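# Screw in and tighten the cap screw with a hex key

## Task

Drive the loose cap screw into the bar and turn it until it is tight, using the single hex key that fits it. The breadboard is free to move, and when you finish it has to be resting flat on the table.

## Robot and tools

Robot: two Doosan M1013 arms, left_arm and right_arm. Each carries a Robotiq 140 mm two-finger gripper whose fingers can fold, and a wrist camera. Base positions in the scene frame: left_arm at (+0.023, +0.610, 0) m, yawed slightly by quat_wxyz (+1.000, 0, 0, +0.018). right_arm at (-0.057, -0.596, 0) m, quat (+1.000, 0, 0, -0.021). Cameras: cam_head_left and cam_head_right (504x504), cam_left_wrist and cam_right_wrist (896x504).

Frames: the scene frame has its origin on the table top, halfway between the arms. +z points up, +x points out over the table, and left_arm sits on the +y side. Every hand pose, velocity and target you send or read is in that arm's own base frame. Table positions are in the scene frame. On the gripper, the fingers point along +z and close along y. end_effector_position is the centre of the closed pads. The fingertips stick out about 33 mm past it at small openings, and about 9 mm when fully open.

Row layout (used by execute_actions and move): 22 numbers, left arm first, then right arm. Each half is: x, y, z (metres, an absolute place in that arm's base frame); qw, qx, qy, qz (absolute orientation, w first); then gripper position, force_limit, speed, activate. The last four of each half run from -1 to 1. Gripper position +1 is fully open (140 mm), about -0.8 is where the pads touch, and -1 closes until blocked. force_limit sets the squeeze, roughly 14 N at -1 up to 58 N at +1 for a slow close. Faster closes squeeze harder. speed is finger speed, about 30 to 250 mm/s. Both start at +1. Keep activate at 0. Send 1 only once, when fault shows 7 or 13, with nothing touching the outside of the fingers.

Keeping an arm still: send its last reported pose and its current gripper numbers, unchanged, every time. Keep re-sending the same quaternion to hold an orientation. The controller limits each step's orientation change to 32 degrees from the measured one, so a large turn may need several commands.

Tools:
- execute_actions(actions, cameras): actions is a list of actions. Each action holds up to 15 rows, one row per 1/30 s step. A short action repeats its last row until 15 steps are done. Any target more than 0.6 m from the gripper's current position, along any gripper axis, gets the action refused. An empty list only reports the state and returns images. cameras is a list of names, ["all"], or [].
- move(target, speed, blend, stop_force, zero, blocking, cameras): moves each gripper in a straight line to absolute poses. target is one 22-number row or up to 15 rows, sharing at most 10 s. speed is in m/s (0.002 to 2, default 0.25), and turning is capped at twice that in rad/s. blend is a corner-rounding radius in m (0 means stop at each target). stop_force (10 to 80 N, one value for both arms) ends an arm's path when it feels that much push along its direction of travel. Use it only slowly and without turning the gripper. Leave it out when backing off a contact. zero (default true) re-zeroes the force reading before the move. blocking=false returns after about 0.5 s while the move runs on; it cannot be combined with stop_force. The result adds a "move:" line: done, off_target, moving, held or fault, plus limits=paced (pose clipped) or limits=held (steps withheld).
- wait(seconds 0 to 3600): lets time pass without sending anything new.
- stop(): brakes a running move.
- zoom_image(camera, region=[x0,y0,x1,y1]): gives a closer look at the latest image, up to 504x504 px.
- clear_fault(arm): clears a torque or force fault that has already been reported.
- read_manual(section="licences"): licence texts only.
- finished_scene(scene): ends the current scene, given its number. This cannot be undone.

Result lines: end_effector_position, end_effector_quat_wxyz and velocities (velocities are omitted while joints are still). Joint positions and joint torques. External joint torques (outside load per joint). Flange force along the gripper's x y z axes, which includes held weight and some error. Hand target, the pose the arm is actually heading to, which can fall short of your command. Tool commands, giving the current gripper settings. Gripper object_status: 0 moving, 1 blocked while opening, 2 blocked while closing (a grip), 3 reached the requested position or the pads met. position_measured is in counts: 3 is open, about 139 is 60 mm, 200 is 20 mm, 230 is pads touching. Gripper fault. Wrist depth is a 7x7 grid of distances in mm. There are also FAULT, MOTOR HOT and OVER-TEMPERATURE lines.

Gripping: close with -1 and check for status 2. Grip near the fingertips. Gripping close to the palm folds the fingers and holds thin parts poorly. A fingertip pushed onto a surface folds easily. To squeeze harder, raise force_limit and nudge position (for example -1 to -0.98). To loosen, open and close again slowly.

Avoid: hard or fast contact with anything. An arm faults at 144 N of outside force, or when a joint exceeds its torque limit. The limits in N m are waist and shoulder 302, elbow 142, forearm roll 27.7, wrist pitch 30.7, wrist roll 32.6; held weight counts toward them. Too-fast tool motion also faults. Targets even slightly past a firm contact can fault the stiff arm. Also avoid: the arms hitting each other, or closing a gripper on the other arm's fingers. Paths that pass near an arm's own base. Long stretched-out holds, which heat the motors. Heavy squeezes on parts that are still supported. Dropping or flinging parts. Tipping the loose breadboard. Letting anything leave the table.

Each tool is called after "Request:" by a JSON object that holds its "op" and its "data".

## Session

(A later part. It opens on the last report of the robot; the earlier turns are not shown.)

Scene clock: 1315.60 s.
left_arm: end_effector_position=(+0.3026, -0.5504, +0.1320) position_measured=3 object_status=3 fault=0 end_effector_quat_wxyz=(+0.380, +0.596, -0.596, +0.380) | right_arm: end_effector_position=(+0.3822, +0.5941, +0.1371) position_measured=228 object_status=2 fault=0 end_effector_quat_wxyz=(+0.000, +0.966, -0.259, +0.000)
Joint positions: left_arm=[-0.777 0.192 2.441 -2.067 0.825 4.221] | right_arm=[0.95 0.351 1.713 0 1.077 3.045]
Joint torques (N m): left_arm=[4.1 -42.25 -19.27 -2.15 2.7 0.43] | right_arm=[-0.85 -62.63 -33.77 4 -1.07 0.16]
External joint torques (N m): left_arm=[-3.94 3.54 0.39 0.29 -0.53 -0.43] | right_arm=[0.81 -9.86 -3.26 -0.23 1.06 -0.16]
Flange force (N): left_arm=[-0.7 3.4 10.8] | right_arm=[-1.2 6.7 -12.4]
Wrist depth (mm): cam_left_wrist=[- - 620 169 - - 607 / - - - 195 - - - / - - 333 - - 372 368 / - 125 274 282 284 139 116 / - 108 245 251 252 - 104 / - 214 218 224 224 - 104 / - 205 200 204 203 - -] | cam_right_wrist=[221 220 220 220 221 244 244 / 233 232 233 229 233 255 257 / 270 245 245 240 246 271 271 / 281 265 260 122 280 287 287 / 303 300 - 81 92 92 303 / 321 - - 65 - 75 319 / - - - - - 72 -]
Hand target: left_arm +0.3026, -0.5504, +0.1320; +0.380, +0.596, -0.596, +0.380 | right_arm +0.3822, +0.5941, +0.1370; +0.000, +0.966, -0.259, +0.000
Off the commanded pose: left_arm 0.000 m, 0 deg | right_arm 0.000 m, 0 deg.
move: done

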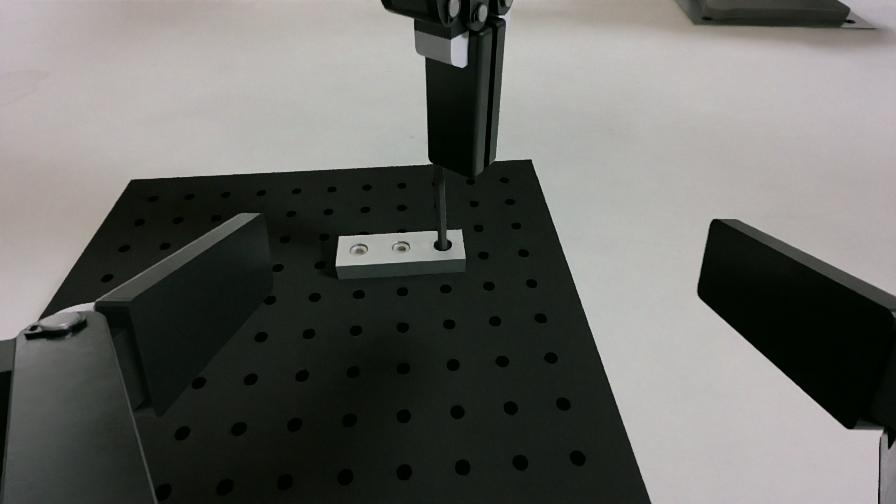

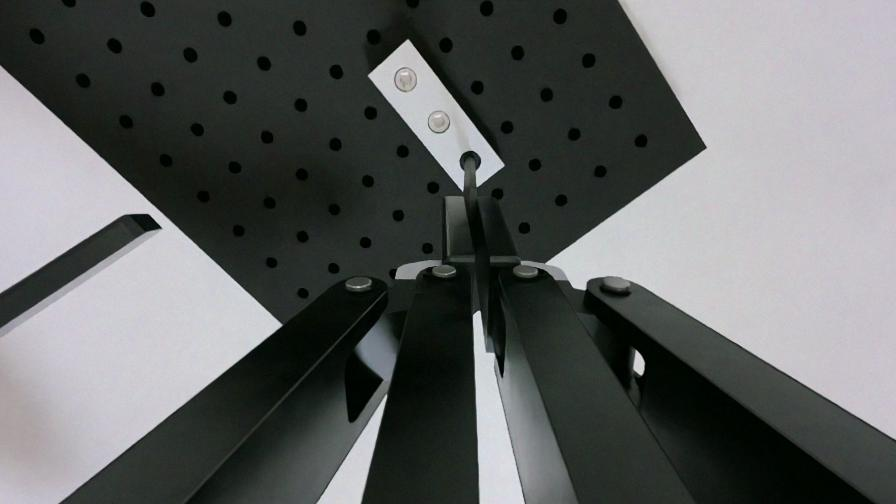

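Request:
{"op": "move", "data": {"target": [0.3026,-0.5504,0.132,0.3799,0.5964,-0.5964,0.3799,1,-1,0,0,0.3835,0.5959,0.137,0,0.93358,-0.35837,0,-1,1,0.4,0], "speed": 0.1}}

Request:
{"op": "move", "data": {"target": [0.3026,-0.5504,0.132,0.3799,0.5964,-0.5964,0.3799,1,-1,0,0,0.3851,0.5974,0.137,0,0.89101,-0.45399,0,-1,1,0.4,0], "speed": 0.1, "cameras": ["cam_left_wrist","cam_right_wrist"]}}

Request:
{"op": "zoom_image", "data": {"camera": "cam_left_wrist", "region": [380, 80, 520, 270]}}

Scene clock: 1322.20 s.
left_arm: end_effector_position=(+0.3026, -0.5504, +0.1320) position_measured=3 object_status=3 fault=0 end_effector_quat_wxyz=(+0.380, +0.596, -0.596, +0.380) | right_arm: end_effector_position=(+0.3835, +0.5959, +0.1370) position_measured=228 object_status=2 fault=0 end_effector_quat_wxyz=(+0.000, +0.934, -0.358, +0.000)
Joint positions: left_arm=[-0.777 0.192 2.441 -2.067 0.825 4.221] | right_arm=[0.95 0.355 1.709 0 1.078 3.254]
Joint torques (N m): left_arm=[4.31 -42.15 -19.22 -2.16 2.68 0.44] | right_arm=[-0.69 -61.11 -32.66 5.71 -1.08 1.78]
External joint torques (N m): left_arm=[-4.43 3.56 0.31 0.3 -0.49 -0.44] | right_arm=[0.56 -12.83 -4.73 -1.91 1.08 -1.78]
Flange force (N): left_arm=[-0.3 4.1 11.6] | right_arm=[3.0 7.7 -16.1]
Wrist depth (mm): cam_left_wrist=[635 654 604 171 582 - 538 / - - 454 198 443 - 453 / - 334 386 214 391 367 378 / 326 125 272 277 - 149 322 / - 116 243 247 239 - 104 / - 214 220 228 223 - 104 / - - 200 199 196 227 -] | cam_right_wrist=[221 221 222 221 221 244 245 / 233 233 233 228 232 254 257 / 245 246 246 243 246 271 271 / 287 260 258 122 279 286 287 / 295 300 - 81 92 92 302 / 157 - - 66 - 75 319 / - - - - - 70 -]
Hand target: left_arm +0.3026, -0.5504, +0.1320; +0.380, +0.596, -0.596, +0.380 | right_arm +0.3835, +0.5959, +0.1370; +0.000, +0.934, -0.358, +0.000
Off the commanded pose: left_arm 0.000 m, 0 deg | right_arm 0.000 m, 0 deg.
move: done

Scene clock: 1323.57 s.
left_arm: end_effector_position=(+0.3026, -0.5504, +0.1320) position_measured=3 object_status=3 fault=0 end_effector_quat_wxyz=(+0.380, +0.596, -0.596, +0.380) | right_arm: end_effector_position=(+0.3851, +0.5974, +0.1370) position_measured=228 object_status=2 fault=0 end_effector_quat_wxyz=(+0.000, +0.891, -0.454, +0.000)
Joint positions: left_arm=[-0.777 0.192 2.441 -2.067 0.825 4.221] | right_arm=[0.95 0.358 1.704 0 1.079 3.463]
Joint torques (N m): left_arm=[4.28 -42.47 -19.22 -2.14 2.64 0.45] | right_arm=[-1.4 -58.71 -31.07 5.93 -0.97 2.54]
External joint torques (N m): left_arm=[-4.31 3.85 0.38 0.29 -0.46 -0.45] | right_arm=[1.43 -15.42 -6.38 -2.12 0.98 -2.54]
Flange force (N): left_arm=[-1.0 3.7 11.8] | right_arm=[4.5 7.3 -19.4]
Wrist depth (mm): cam_left_wrist=[- 617 - 170 595 536 586 / - 437 - 194 - 463 442 / - 392 326 211 354 368 374 / - 125 273 270 304 149 302 / - 116 246 252 260 - 104 / - 215 223 223 223 - 104 / - 201 201 200 201 - -] | cam_right_wrist=[222 221 222 222 220 242 245 / 233 232 231 228 233 257 257 / 245 245 247 231 244 271 271 / 283 261 260 121 279 285 287 / 304 296 - 81 92 92 304 / 318 - - 66 - 75 318 / - - - - - 70 -]
Hand target: left_arm +0.3026, -0.5504, +0.1320; +0.380, +0.596, -0.596, +0.380 | right_arm +0.3851, +0.5974, +0.1370; +0.000, +0.891, -0.454, +0.000
Off the commanded pose: left_arm 0.000 m, 0 deg | right_arm 0.000 m, 0 deg.
move: done

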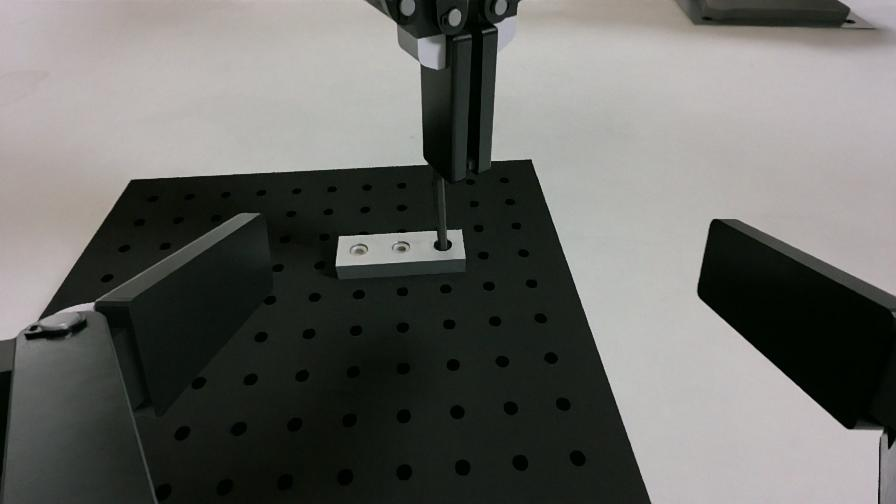

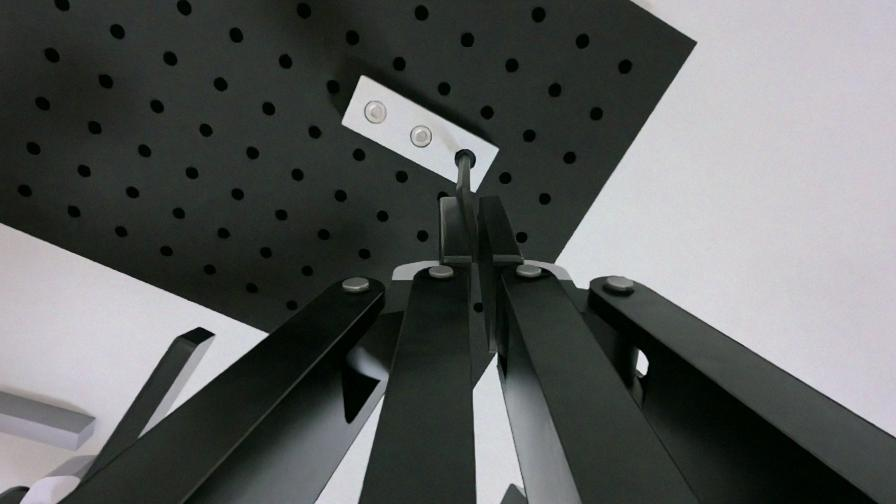

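Scaled by 2.653 from the camera's image (finer frame: 1280x720).

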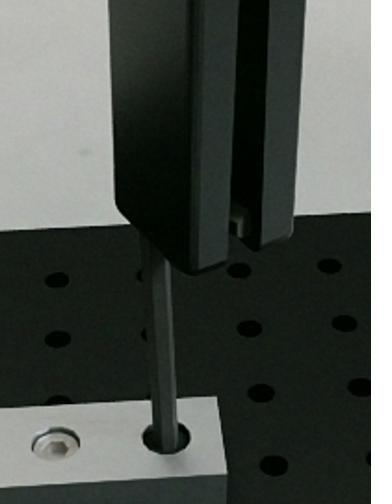

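Request:
{"op": "move", "data": {"target": [0.3026,-0.5504,0.132,0.3799,0.5964,-0.5964,0.3799,1,-1,0,0,0.387,0.5985,0.137,0,0.83867,-0.54464,0,-1,1,0.4,0], "speed": 0.1, "cameras": ["cam_left_wrist"]}}

Request:
{"op": "zoom_image", "data": {"camera": "cam_left_wrist", "region": [380, 80, 520, 270]}}

Scene clock: 1327.57 s.
left_arm: end_effector_position=(+0.3026, -0.5504, +0.1320) position_measured=3 object_status=3 fault=0 end_effector_quat_wxyz=(+0.380, +0.596, -0.596, +0.380) | right_arm: end_effector_position=(+0.3870, +0.5985, +0.1370) position_measured=228 object_status=2 fault=0 end_effector_quat_wxyz=(+0.000, +0.839, -0.545, +0.000)
Joint positions: left_arm=[-0.777 0.192 2.441 -2.067 0.825 4.221] | right_arm=[0.948 0.36 1.7 0 1.081 3.671]
Joint torques (N m): left_arm=[4.36 -42.32 -19.17 -2.15 2.7 0.45] | right_arm=[-2.92 -57.47 -29.78 5.8 -0.96 3.01]
External joint torques (N m): left_arm=[-4.37 3.68 0.24 0.29 -0.52 -0.45] | right_arm=[2.71 -16.31 -7.48 -2.02 0.98 -3.01]
Flange force (N): left_arm=[-0.5 3.9 11.8] | right_arm=[4.3 5.9 -21.0]
Wrist depth (mm): cam_left_wrist=[- 598 590 169 590 638 575 / - 460 - 190 483 457 461 / - - 417 211 - 377 378 / 328 125 269 276 313 304 110 / - 116 256 252 253 - 104 / - 215 224 224 223 - 104 / - 201 201 197 199 222 222] | cam_right_wrist=[222 221 221 222 221 243 244 / 233 236 230 231 232 256 257 / 249 246 245 230 248 270 271 / 261 261 260 117 280 286 286 / 306 273 - 81 92 86 305 / 320 - - 66 - 75 319 / - - - - - 70 -]
Hand target: left_arm +0.3026, -0.5504, +0.1320; +0.380, +0.596, -0.596, +0.380 | right_arm +0.3870, +0.5985, +0.1370; +0.000, +0.839, -0.545, +0.000
Off the commanded pose: left_arm 0.000 m, 0 deg | right_arm 0.000 m, 0 deg.
move: done

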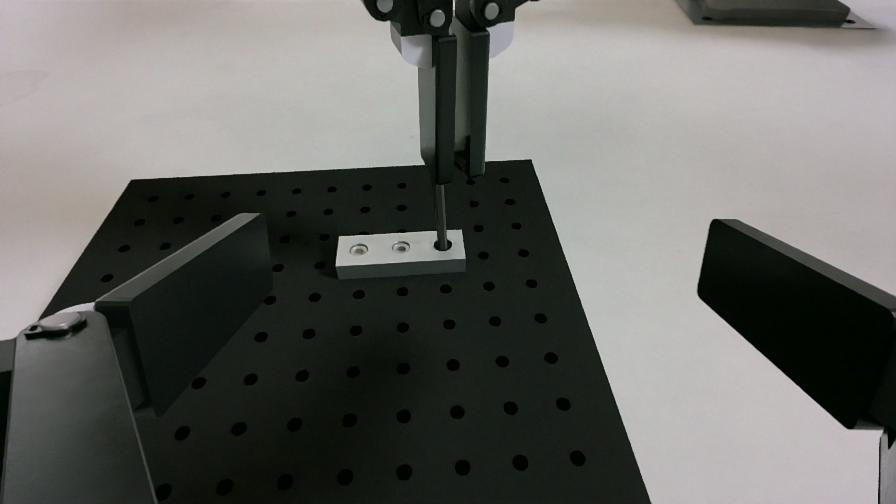

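Scaled by 2.653 from the camera's image (finer frame: 1280x720).

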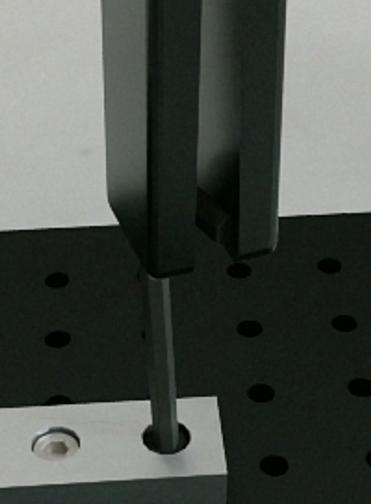

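Request:
{"op": "move", "data": {"target": [[0.3026,-0.5504,0.132,0.3799,0.5964,-0.5964,0.3799,1,-1,0,0,0.3835,0.5959,0.137,0,0.93358,-0.35837,0,-1,1,0.4,0],[0.3026,-0.5504,0.132,0.3799,0.5964,-0.5964,0.3799,1,-1,0,0,0.3835,0.5959,0.137,0,0.93358,-0.35837,0,-0.2,-1,-0.3,0]], "speed": 0.1, "cameras": ["cam_left_wrist"]}}

Request:
{"op": "move", "data": {"target": [0.3026,-0.5504,0.132,0.3799,0.5964,-0.5964,0.3799,1,-1,0,0,0.3878,0.5909,0.137,0,0.96593,-0.25882,0,-0.2,-1,-0.3,0], "speed": 0.1, "cameras": ["cam_left_wrist","cam_right_wrist"]}}

Request:
{"op": "zoom_image", "data": {"camera": "cam_right_wrist", "region": [380, 130, 580, 310]}}

Request:
{"op": "zoom_image", "data": {"camera": "cam_left_wrist", "region": [380, 80, 520, 270]}}

Scene clock: 1342.17 s.
left_arm: end_effector_position=(+0.3026, -0.5504, +0.1320) position_measured=3 object_status=3 fault=0 end_effector_quat_wxyz=(+0.380, +0.596, -0.596, +0.380) | right_arm: end_effector_position=(+0.3835, +0.5959, +0.1370) position_measured=154 object_status=0 fault=0 end_effector_quat_wxyz=(+0.000, +0.934, -0.358, +0.000)
Joint positions: left_arm=[-0.777 0.192 2.441 -2.067 0.825 4.221] | right_arm=[0.95 0.355 1.709 0 1.078 3.254]
Joint torques (N m): left_arm=[4.27 -42.33 -19.2 -2.14 2.64 0.4] | right_arm=[0.16 -68.25 -36.99 4.16 -0.56 0.03]
External joint torques (N m): left_arm=[-4.3 3.7 0.3 0.28 -0.46 -0.4] | right_arm=[-0.18 -5.16 -0.23 -0.38 0.56 -0.03]
Flange force (N): left_arm=[-0.8 3.8 11.7] | right_arm=[1.4 6.5 -5.1]
Wrist depth (mm): cam_left_wrist=[- - 153 195 - - 578 / - - 468 214 438 - 509 / - - - 217 381 - - / - 125 270 274 296 - 116 / - 116 245 253 251 131 104 / - 215 224 229 223 244 104 / - 202 200 200 199 223 -] | cam_right_wrist=[221 221 221 222 221 244 245 / 232 233 233 228 232 254 256 / 246 246 246 242 246 271 271 / 285 257 254 256 137 286 286 / 299 81 91 275 117 88 296 / - 69 65 322 - - 69 / - 72 - 347 - - -]
Hand target: left_arm +0.3026, -0.5504, +0.1320; +0.380, +0.596, -0.596, +0.380 | right_arm +0.3835, +0.5959, +0.1370; +0.000, +0.934, -0.358, +0.000
Off the commanded pose: left_arm 0.000 m, 0 deg | right_arm 0.000 m, 0 deg.
move: done

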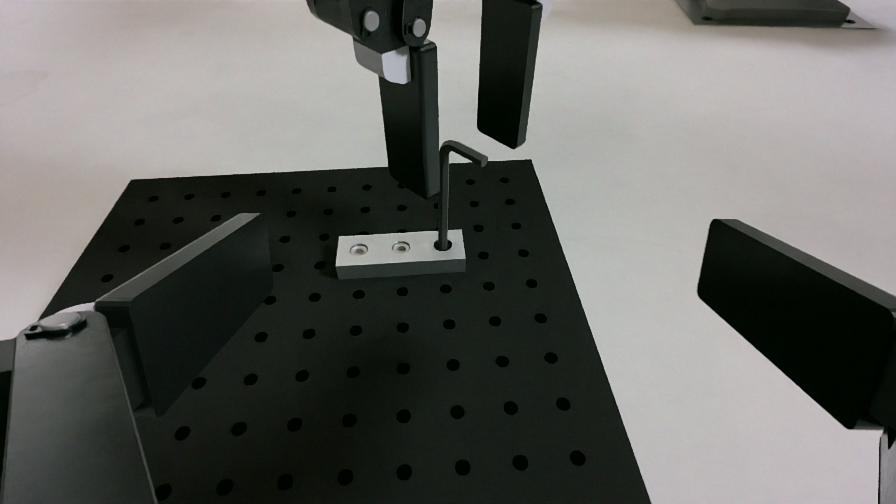

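Scene clock: 1343.53 s.
left_arm: end_effector_position=(+0.3026, -0.5504, +0.1320) position_measured=3 object_status=3 fault=0 end_effector_quat_wxyz=(+0.380, +0.596, -0.596, +0.380) | right_arm: end_effector_position=(+0.3878, +0.5909, +0.1370) position_measured=154 object_status=3 fault=0 end_effector_quat_wxyz=(+0.000, +0.966, -0.259, +0.000)
Joint positions: left_arm=[-0.777 0.192 2.441 -2.067 0.825 4.221] | right_arm=[0.941 0.352 1.713 0 1.077 3.036]
Joint torques (N m): left_arm=[4.25 -42.5 -19.16 -2.15 2.66 0.45] | right_arm=[-0.56 -67.95 -36.91 4.15 -0.6 0.03]
External joint torques (N m): left_arm=[-4.25 3.85 0.21 0.29 -0.48 -0.45] | right_arm=[0.38 -5.55 -0.52 -0.35 0.59 -0.03]
Flange force (N): left_arm=[-0.9 3.4 11.9] | right_arm=[-0.9 6.5 -5.8]
Wrist depth (mm): cam_left_wrist=[637 654 139 161 591 581 595 / 438 - - 214 - - - / - - 333 258 368 - - / - 125 273 283 288 149 114 / - 108 252 252 252 131 104 / - 109 223 224 223 - 104 / - - 201 201 200 - -] | cam_right_wrist=[220 221 220 222 223 244 245 / 233 232 232 228 233 255 258 / 271 245 244 242 244 270 272 / 280 259 253 168 137 284 287 / 302 81 91 278 118 87 297 / - 69 65 325 - - 70 / - 72 - 347 - - -]
Hand target: left_arm +0.3026, -0.5504, +0.1320; +0.380, +0.596, -0.596, +0.380 | right_arm +0.3878, +0.5909, +0.1370; +0.000, +0.966, -0.259, +0.000
Off the commanded pose: left_arm 0.000 m, 0 deg | right_arm 0.000 m, 0 deg.
move: done

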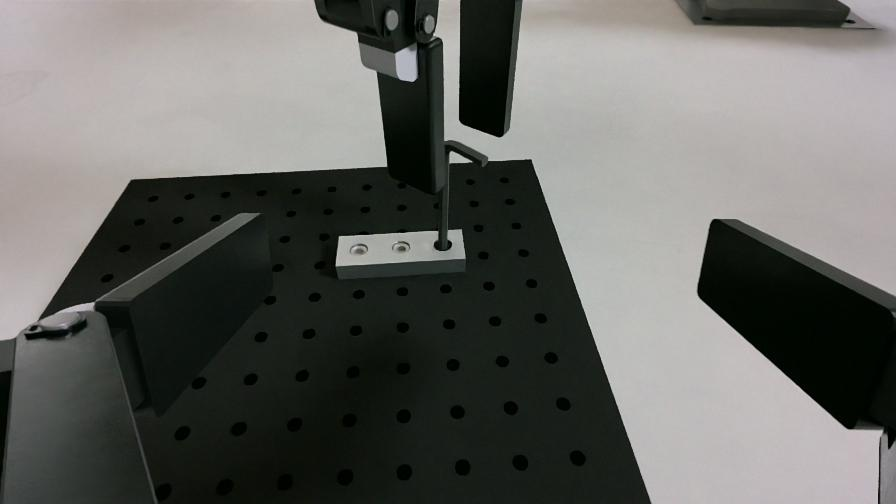

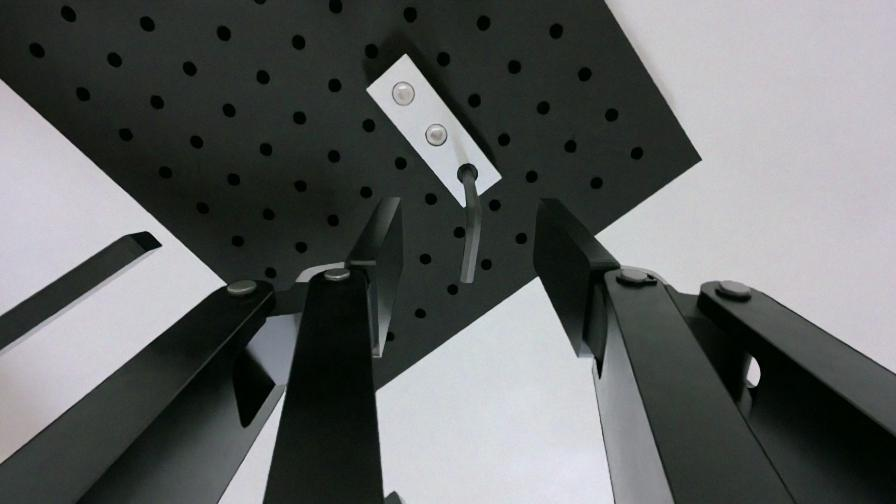

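Scaled by 2.520 from the camera's image (finer frame: 1280x720).

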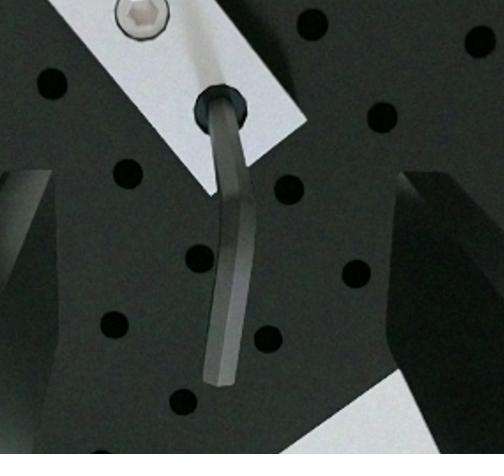

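Scaled by 2.653 from the camera's image (finer frame: 1280x720).

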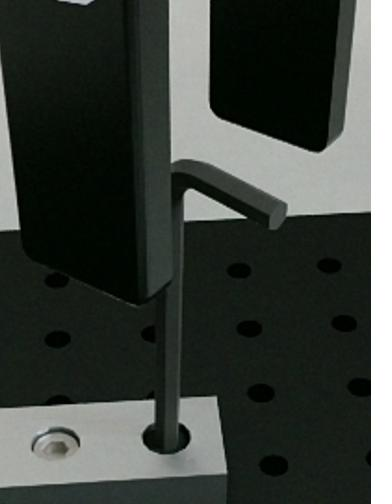

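Request:
{"op": "move", "data": {"target": [[0.3026,-0.5504,0.132,0.3799,0.5964,-0.5964,0.3799,1,-1,0,0,0.3881,0.5914,0.134,0,0.94552,-0.32557,0,-0.2,-1,-0.3,0],[0.3026,-0.5504,0.132,0.3799,0.5964,-0.5964,0.3799,1,-1,0,0,0.3881,0.5914,0.134,0,0.94552,-0.32557,0,-1,-1,-1,0]], "speed": 0.1, "cameras": ["cam_right_wrist"]}}

Request:
{"op": "move", "data": {"target": [0.3026,-0.5504,0.132,0.3799,0.5964,-0.5964,0.3799,1,-1,0,0,0.3881,0.5914,0.146,0,0.94552,-0.32557,0,-1,-1,-1,0], "speed": 0.02, "stop_force": 13, "cameras": ["cam_left_wrist"]}}

Request:
{"op": "zoom_image", "data": {"camera": "cam_left_wrist", "region": [380, 80, 520, 270]}}

Scene clock: 1359.33 s.
left_arm: end_effector_position=(+0.3026, -0.5504, +0.1320) position_measured=3 object_status=3 fault=0 end_effector_quat_wxyz=(+0.380, +0.596, -0.596, +0.380) | right_arm: end_effector_position=(+0.3881, +0.5914, +0.1340) position_measured=223 object_status=2 fault=0 end_effector_quat_wxyz=(+0.000, +0.946, -0.326, +0.000)
Joint positions: left_arm=[-0.777 0.192 2.441 -2.067 0.825 4.221] | right_arm=[0.941 0.355 1.714 0 1.072 3.175]
Joint torques (N m): left_arm=[4.15 -42.3 -19.23 -2.14 2.64 0.45] | right_arm=[0.19 -66 -34.92 4.15 -0.36 0.08]
External joint torques (N m): left_arm=[-4.26 3.7 0.46 0.29 -0.46 -0.45] | right_arm=[-0.22 -7.6 -2.15 -0.38 0.37 -0.08]
Flange force (N): left_arm=[-0.9 3.9 11.5] | right_arm=[0.9 6.2 -8.5]
Wrist depth (mm): cam_left_wrist=[594 605 587 174 - - - / 456 470 443 198 465 - 461 / 387 387 319 329 395 379 387 / 328 125 274 280 - 305 111 / - 116 249 252 259 - 104 / - 214 225 223 222 249 104 / - 202 200 - 200 - -] | cam_right_wrist=[217 218 218 219 219 242 242 / 230 229 230 225 230 250 255 / 243 240 242 237 242 269 269 / 280 255 254 121 257 284 285 / 145 296 - 81 92 92 304 / 317 - - 65 - 75 319 / - - - - - 70 -]
Hand target: left_arm +0.3026, -0.5504, +0.1320; +0.380, +0.596, -0.596, +0.380 | right_arm +0.3881, +0.5914, +0.1340; +0.000, +0.946, -0.326, +0.000
Off the commanded pose: left_arm 0.000 m, 0 deg | right_arm 0.000 m, 0 deg.
move: done

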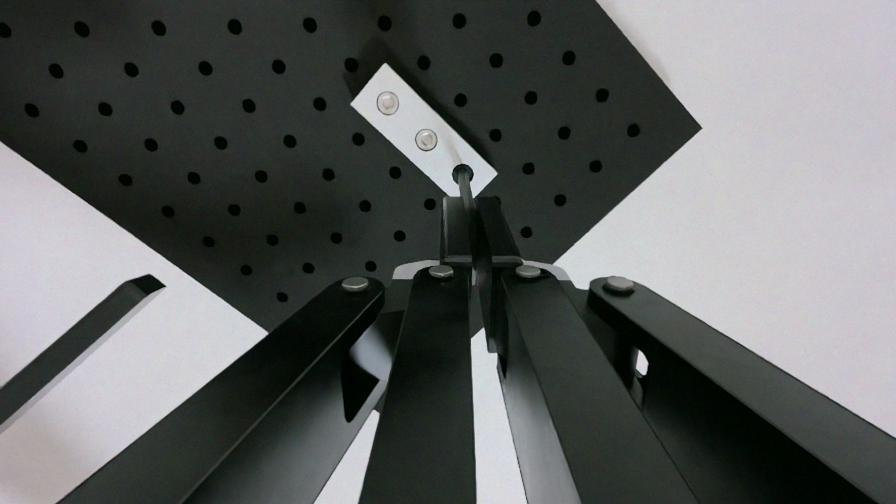

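Scene clock: 1360.53 s.
left_arm: end_effector_position=(+0.3026, -0.5504, +0.1320) position_measured=3 object_status=3 fault=0 end_effector_quat_wxyz=(+0.380, +0.596, -0.596, +0.380) | right_arm: end_effector_position=(+0.3881, +0.5914, +0.1460) position_measured=223 object_status=2 fault=0 end_effector_quat_wxyz=(+0.000, +0.946, -0.326, +0.000)
Joint positions: left_arm=[-0.777 0.192 2.441 -2.067 0.825 4.221] | right_arm=[0.941 0.346 1.703 0 1.093 3.175]
Joint torques (N m): left_arm=[4.09 -42.33 -19.19 -2.1 2.69 0.44] | right_arm=[-0.57 -67.56 -37.27 4.11 -0.66 0.06]
External joint torques (N m): left_arm=[-3.98 3.64 0.34 0.25 -0.51 -0.44] | right_arm=[0.17 -4.6 -0.05 -0.33 0.66 -0.06]
Flange force (N): left_arm=[-0.9 3.4 11.1] | right_arm=[0.3 6.1 -4.6]
Wrist depth (mm): cam_left_wrist=[604 617 - 177 602 598 557 / 470 455 467 198 - 469 458 / 387 336 415 - - 395 390 / 326 125 267 276 - - 110 / - 116 250 247 251 130 104 / - 215 224 224 223 249 104 / - 206 201 200 200 223 -] | cam_right_wrist=[230 230 229 229 231 252 252 / 241 240 241 239 241 262 264 / 279 255 256 249 254 280 281 / 297 270 266 122 269 297 296 / 309 310 - 81 92 92 311 / 325 - - 65 - 75 327 / - - - - - 70 -]
Hand target: left_arm +0.3026, -0.5504, +0.1320; +0.380, +0.596, -0.596, +0.380 | right_arm +0.3881, +0.5914, +0.1460; +0.000, +0.946, -0.326, +0.000
Off the commanded pose: left_arm 0.000 m, 0 deg | right_arm 0.000 m, 0 deg.
move: done

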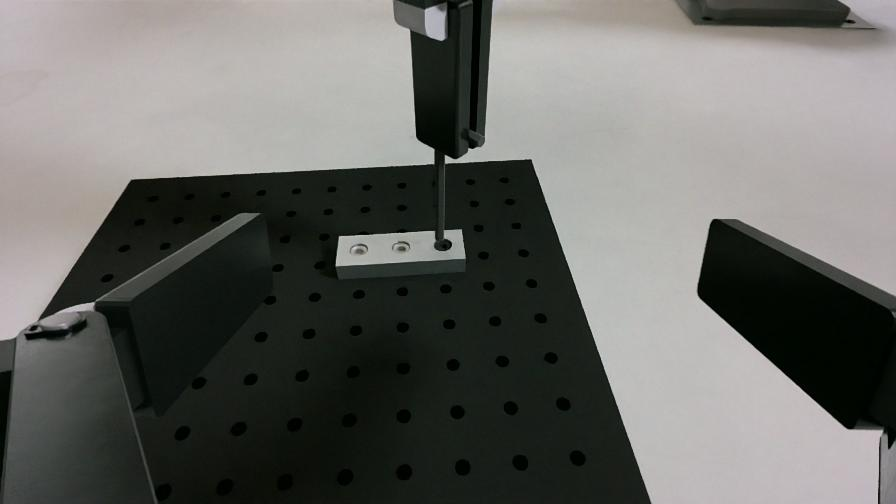

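Scaled by 2.653 from the camera's image (finer frame: 1280x720).

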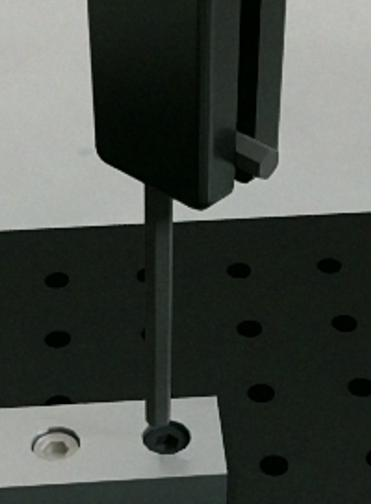

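Key is free. Raise it further, strengthen the hold slightly and inspect.

Request:
{"op": "move", "data": {"target": [[0.3026,-0.5504,0.132,0.3799,0.5964,-0.5964,0.3799,1,-1,0,0,0.3881,0.5914,0.17,0,0.94552,-0.32557,0,-1,-1,-1,0],[0.3026,-0.5504,0.132,0.3799,0.5964,-0.5964,0.3799,1,-1,0,0,0.37,0.56,0.18,0,0.94552,-0.32557,0,-1,-1,-1,0]], "speed": 0.08, "cameras": ["cam_left_wrist","cam_right_wrist","cam_head_left"]}}

Request:
{"op": "zoom_image", "data": {"camera": "cam_left_wrist", "region": [325, 220, 475, 290]}}

Request:
{"op": "zoom_image", "data": {"camera": "cam_left_wrist", "region": [425, 230, 465, 260]}}

Scene clock: 1366.57 s.
left_arm: end_effector_position=(+0.3026, -0.5504, +0.1320) position_measured=3 object_status=3 fault=0 end_effector_quat_wxyz=(+0.380, +0.596, -0.596, +0.380) | right_arm: end_effector_position=(+0.3700, +0.5600, +0.1800) position_measured=223 object_status=2 fault=0 end_effector_quat_wxyz=(+0.000, +0.946, -0.326, +0.000)
Joint positions: left_arm=[-0.777 0.192 2.441 -2.067 0.825 4.221] | right_arm=[0.936 0.268 1.742 0 1.131 3.17]
Joint torques (N m): left_arm=[4.27 -42.34 -19.25 -2.14 2.69 0.43] | right_arm=[-0.01 -61.34 -37.97 4.27 -0.61 0.05]
External joint torques (N m): left_arm=[-4.21 3.68 0.46 0.29 -0.51 -0.43] | right_arm=[0.07 -4.63 -0.31 -0.37 0.61 -0.05]
Flange force (N): left_arm=[-0.9 3.9 11.4] | right_arm=[0.4 5.9 -4.6]
Wrist depth (mm): cam_left_wrist=[- - 594 207 553 641 557 / - - - 438 482 - 476 / - - 328 - - - - / - 125 276 272 300 149 116 / - 116 247 253 267 270 104 / - 215 224 223 222 254 104 / - 206 200 201 201 - -] | cam_right_wrist=[261 259 260 260 285 283 284 / 272 273 270 274 279 297 298 / 307 288 287 282 310 313 314 / 329 305 301 121 328 334 332 / 345 347 - 81 92 92 354 / 370 - - 66 - 75 373 / - - - - - 70 -]
Hand target: left_arm +0.3026, -0.5504, +0.1320; +0.380, +0.596, -0.596, +0.380 | right_arm +0.3700, +0.5600, +0.1800; +0.000, +0.946, -0.326, +0.000
Off the commanded pose: left_arm 0.000 m, 0 deg | right_arm 0.000 m, 0 deg.
move: done
Images, in order (width x height): cam_head_left 504x504, cam_left_wrist 896x504, cam_right_wrist 896x504.

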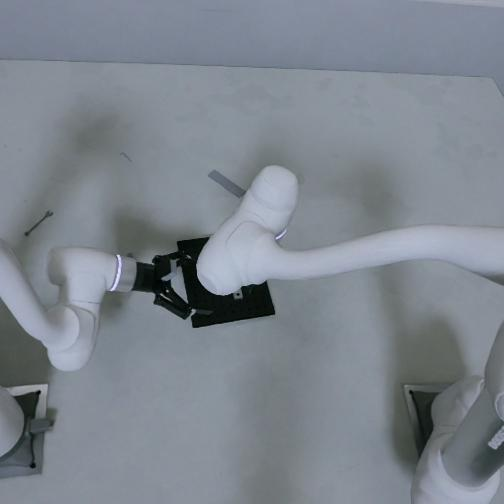

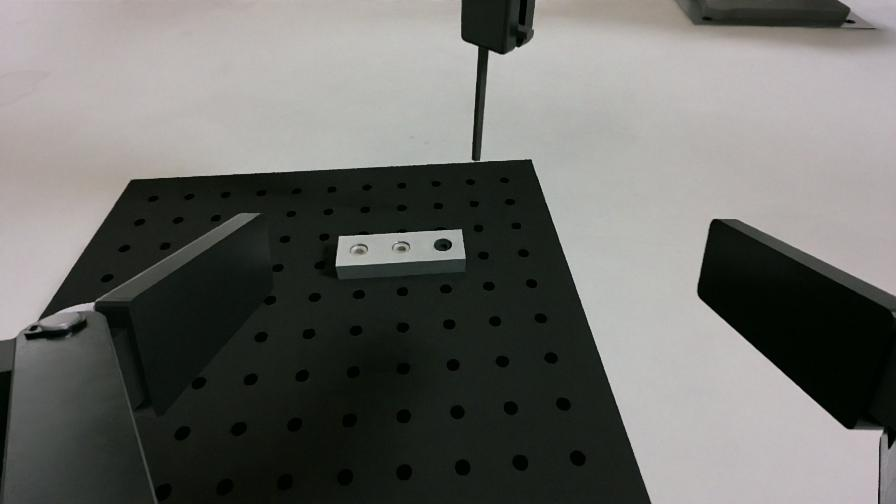

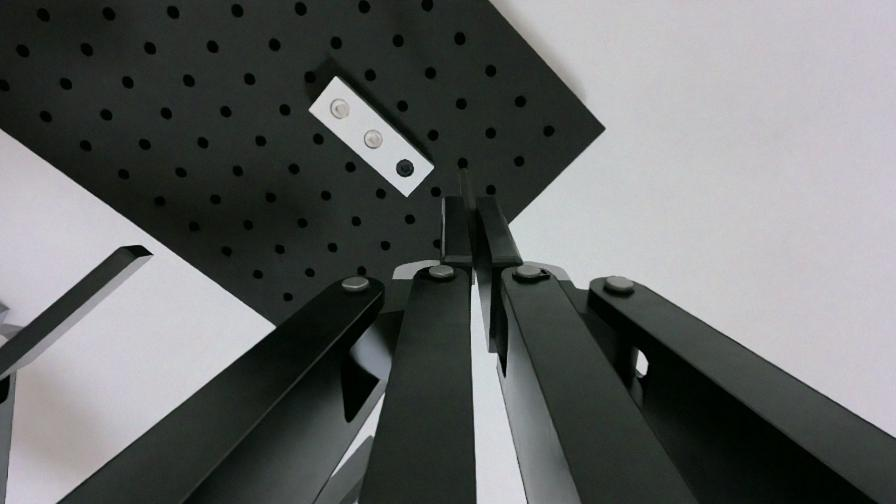

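Scaled by 3.360 from the camera's image (finer frame: 1280x720).

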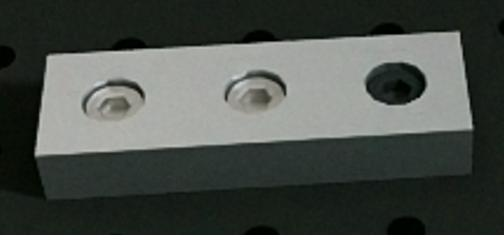

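Scaled by 12.600 from the camera's image (finer frame: 1280x720).

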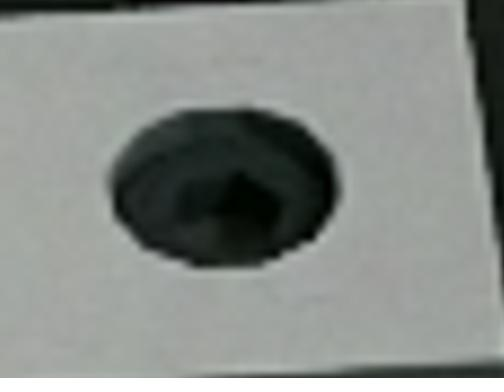

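Request:
{"op": "move", "data": {"target": [0.3026,-0.5504,0.132,0.3799,0.5964,-0.5964,0.3799,1,-1,0,0,0.375,0.47,0.15,0,0.94552,-0.32557,0,-1,-1,-1,0], "speed": 0.12}}

Request:
{"op": "finished_scene", "data": {"scene": 2}}

Scene clock: 1371.73 s.
left_arm: end_effector_position=(+0.3026, -0.5504, +0.1320) position_measured=3 object_status=3 fault=0 end_effector_quat_wxyz=(+0.380, +0.596, -0.596, +0.380) | right_arm: end_effector_position=(+0.3750, +0.4700, +0.1500) position_measured=223 object_status=2 fault=0 end_effector_quat_wxyz=(+0.000, +0.946, -0.326, +0.000)
Joint positions: left_arm=[-0.777 0.192 2.441 -2.067 0.825 4.221] | right_arm=[0.84 0.188 1.905 0 1.048 3.074]
Joint torques (N m): left_arm=[4.23 -42.45 -19.28 -2.16 2.68 0.41] | right_arm=[-0.22 -51.49 -36.33 4.01 -0.6 0]
External joint torques (N m): left_arm=[-4.09 3.75 0.33 0.3 -0.51 -0.41] | right_arm=[0.22 -5.08 -0.75 -0.24 0.57 0]
Flange force (N): left_arm=[-1.0 3.4 11.4] | right_arm=[-0.4 5.9 -6.1]
Wrist depth (mm): cam_left_wrist=[- 618 589 554 579 597 575 / 497 - 470 - 475 - 458 / - - - - 371 387 398 / - 125 273 273 326 149 109 / - 116 251 252 260 149 104 / - 215 225 223 223 - 104 / - 205 197 204 196 - -] | cam_right_wrist=[232 232 254 256 257 258 259 / 243 244 247 270 270 271 271 / 256 254 258 278 285 285 284 / 271 272 269 122 297 302 307 / 288 285 - 81 92 92 322 / 329 - - 65 - 75 336 / - - - - - 70 -]
Hand target: left_arm +0.3026, -0.5504, +0.1320; +0.380, +0.596, -0.596, +0.380 | right_arm +0.3750, +0.4700, +0.1500; +0.000, +0.946, -0.326, +0.000
Off the commanded pose: left_arm 0.000 m, 0 deg | right_arm 0.000 m, 0 deg.
move: done

The scene is finished: the task was done.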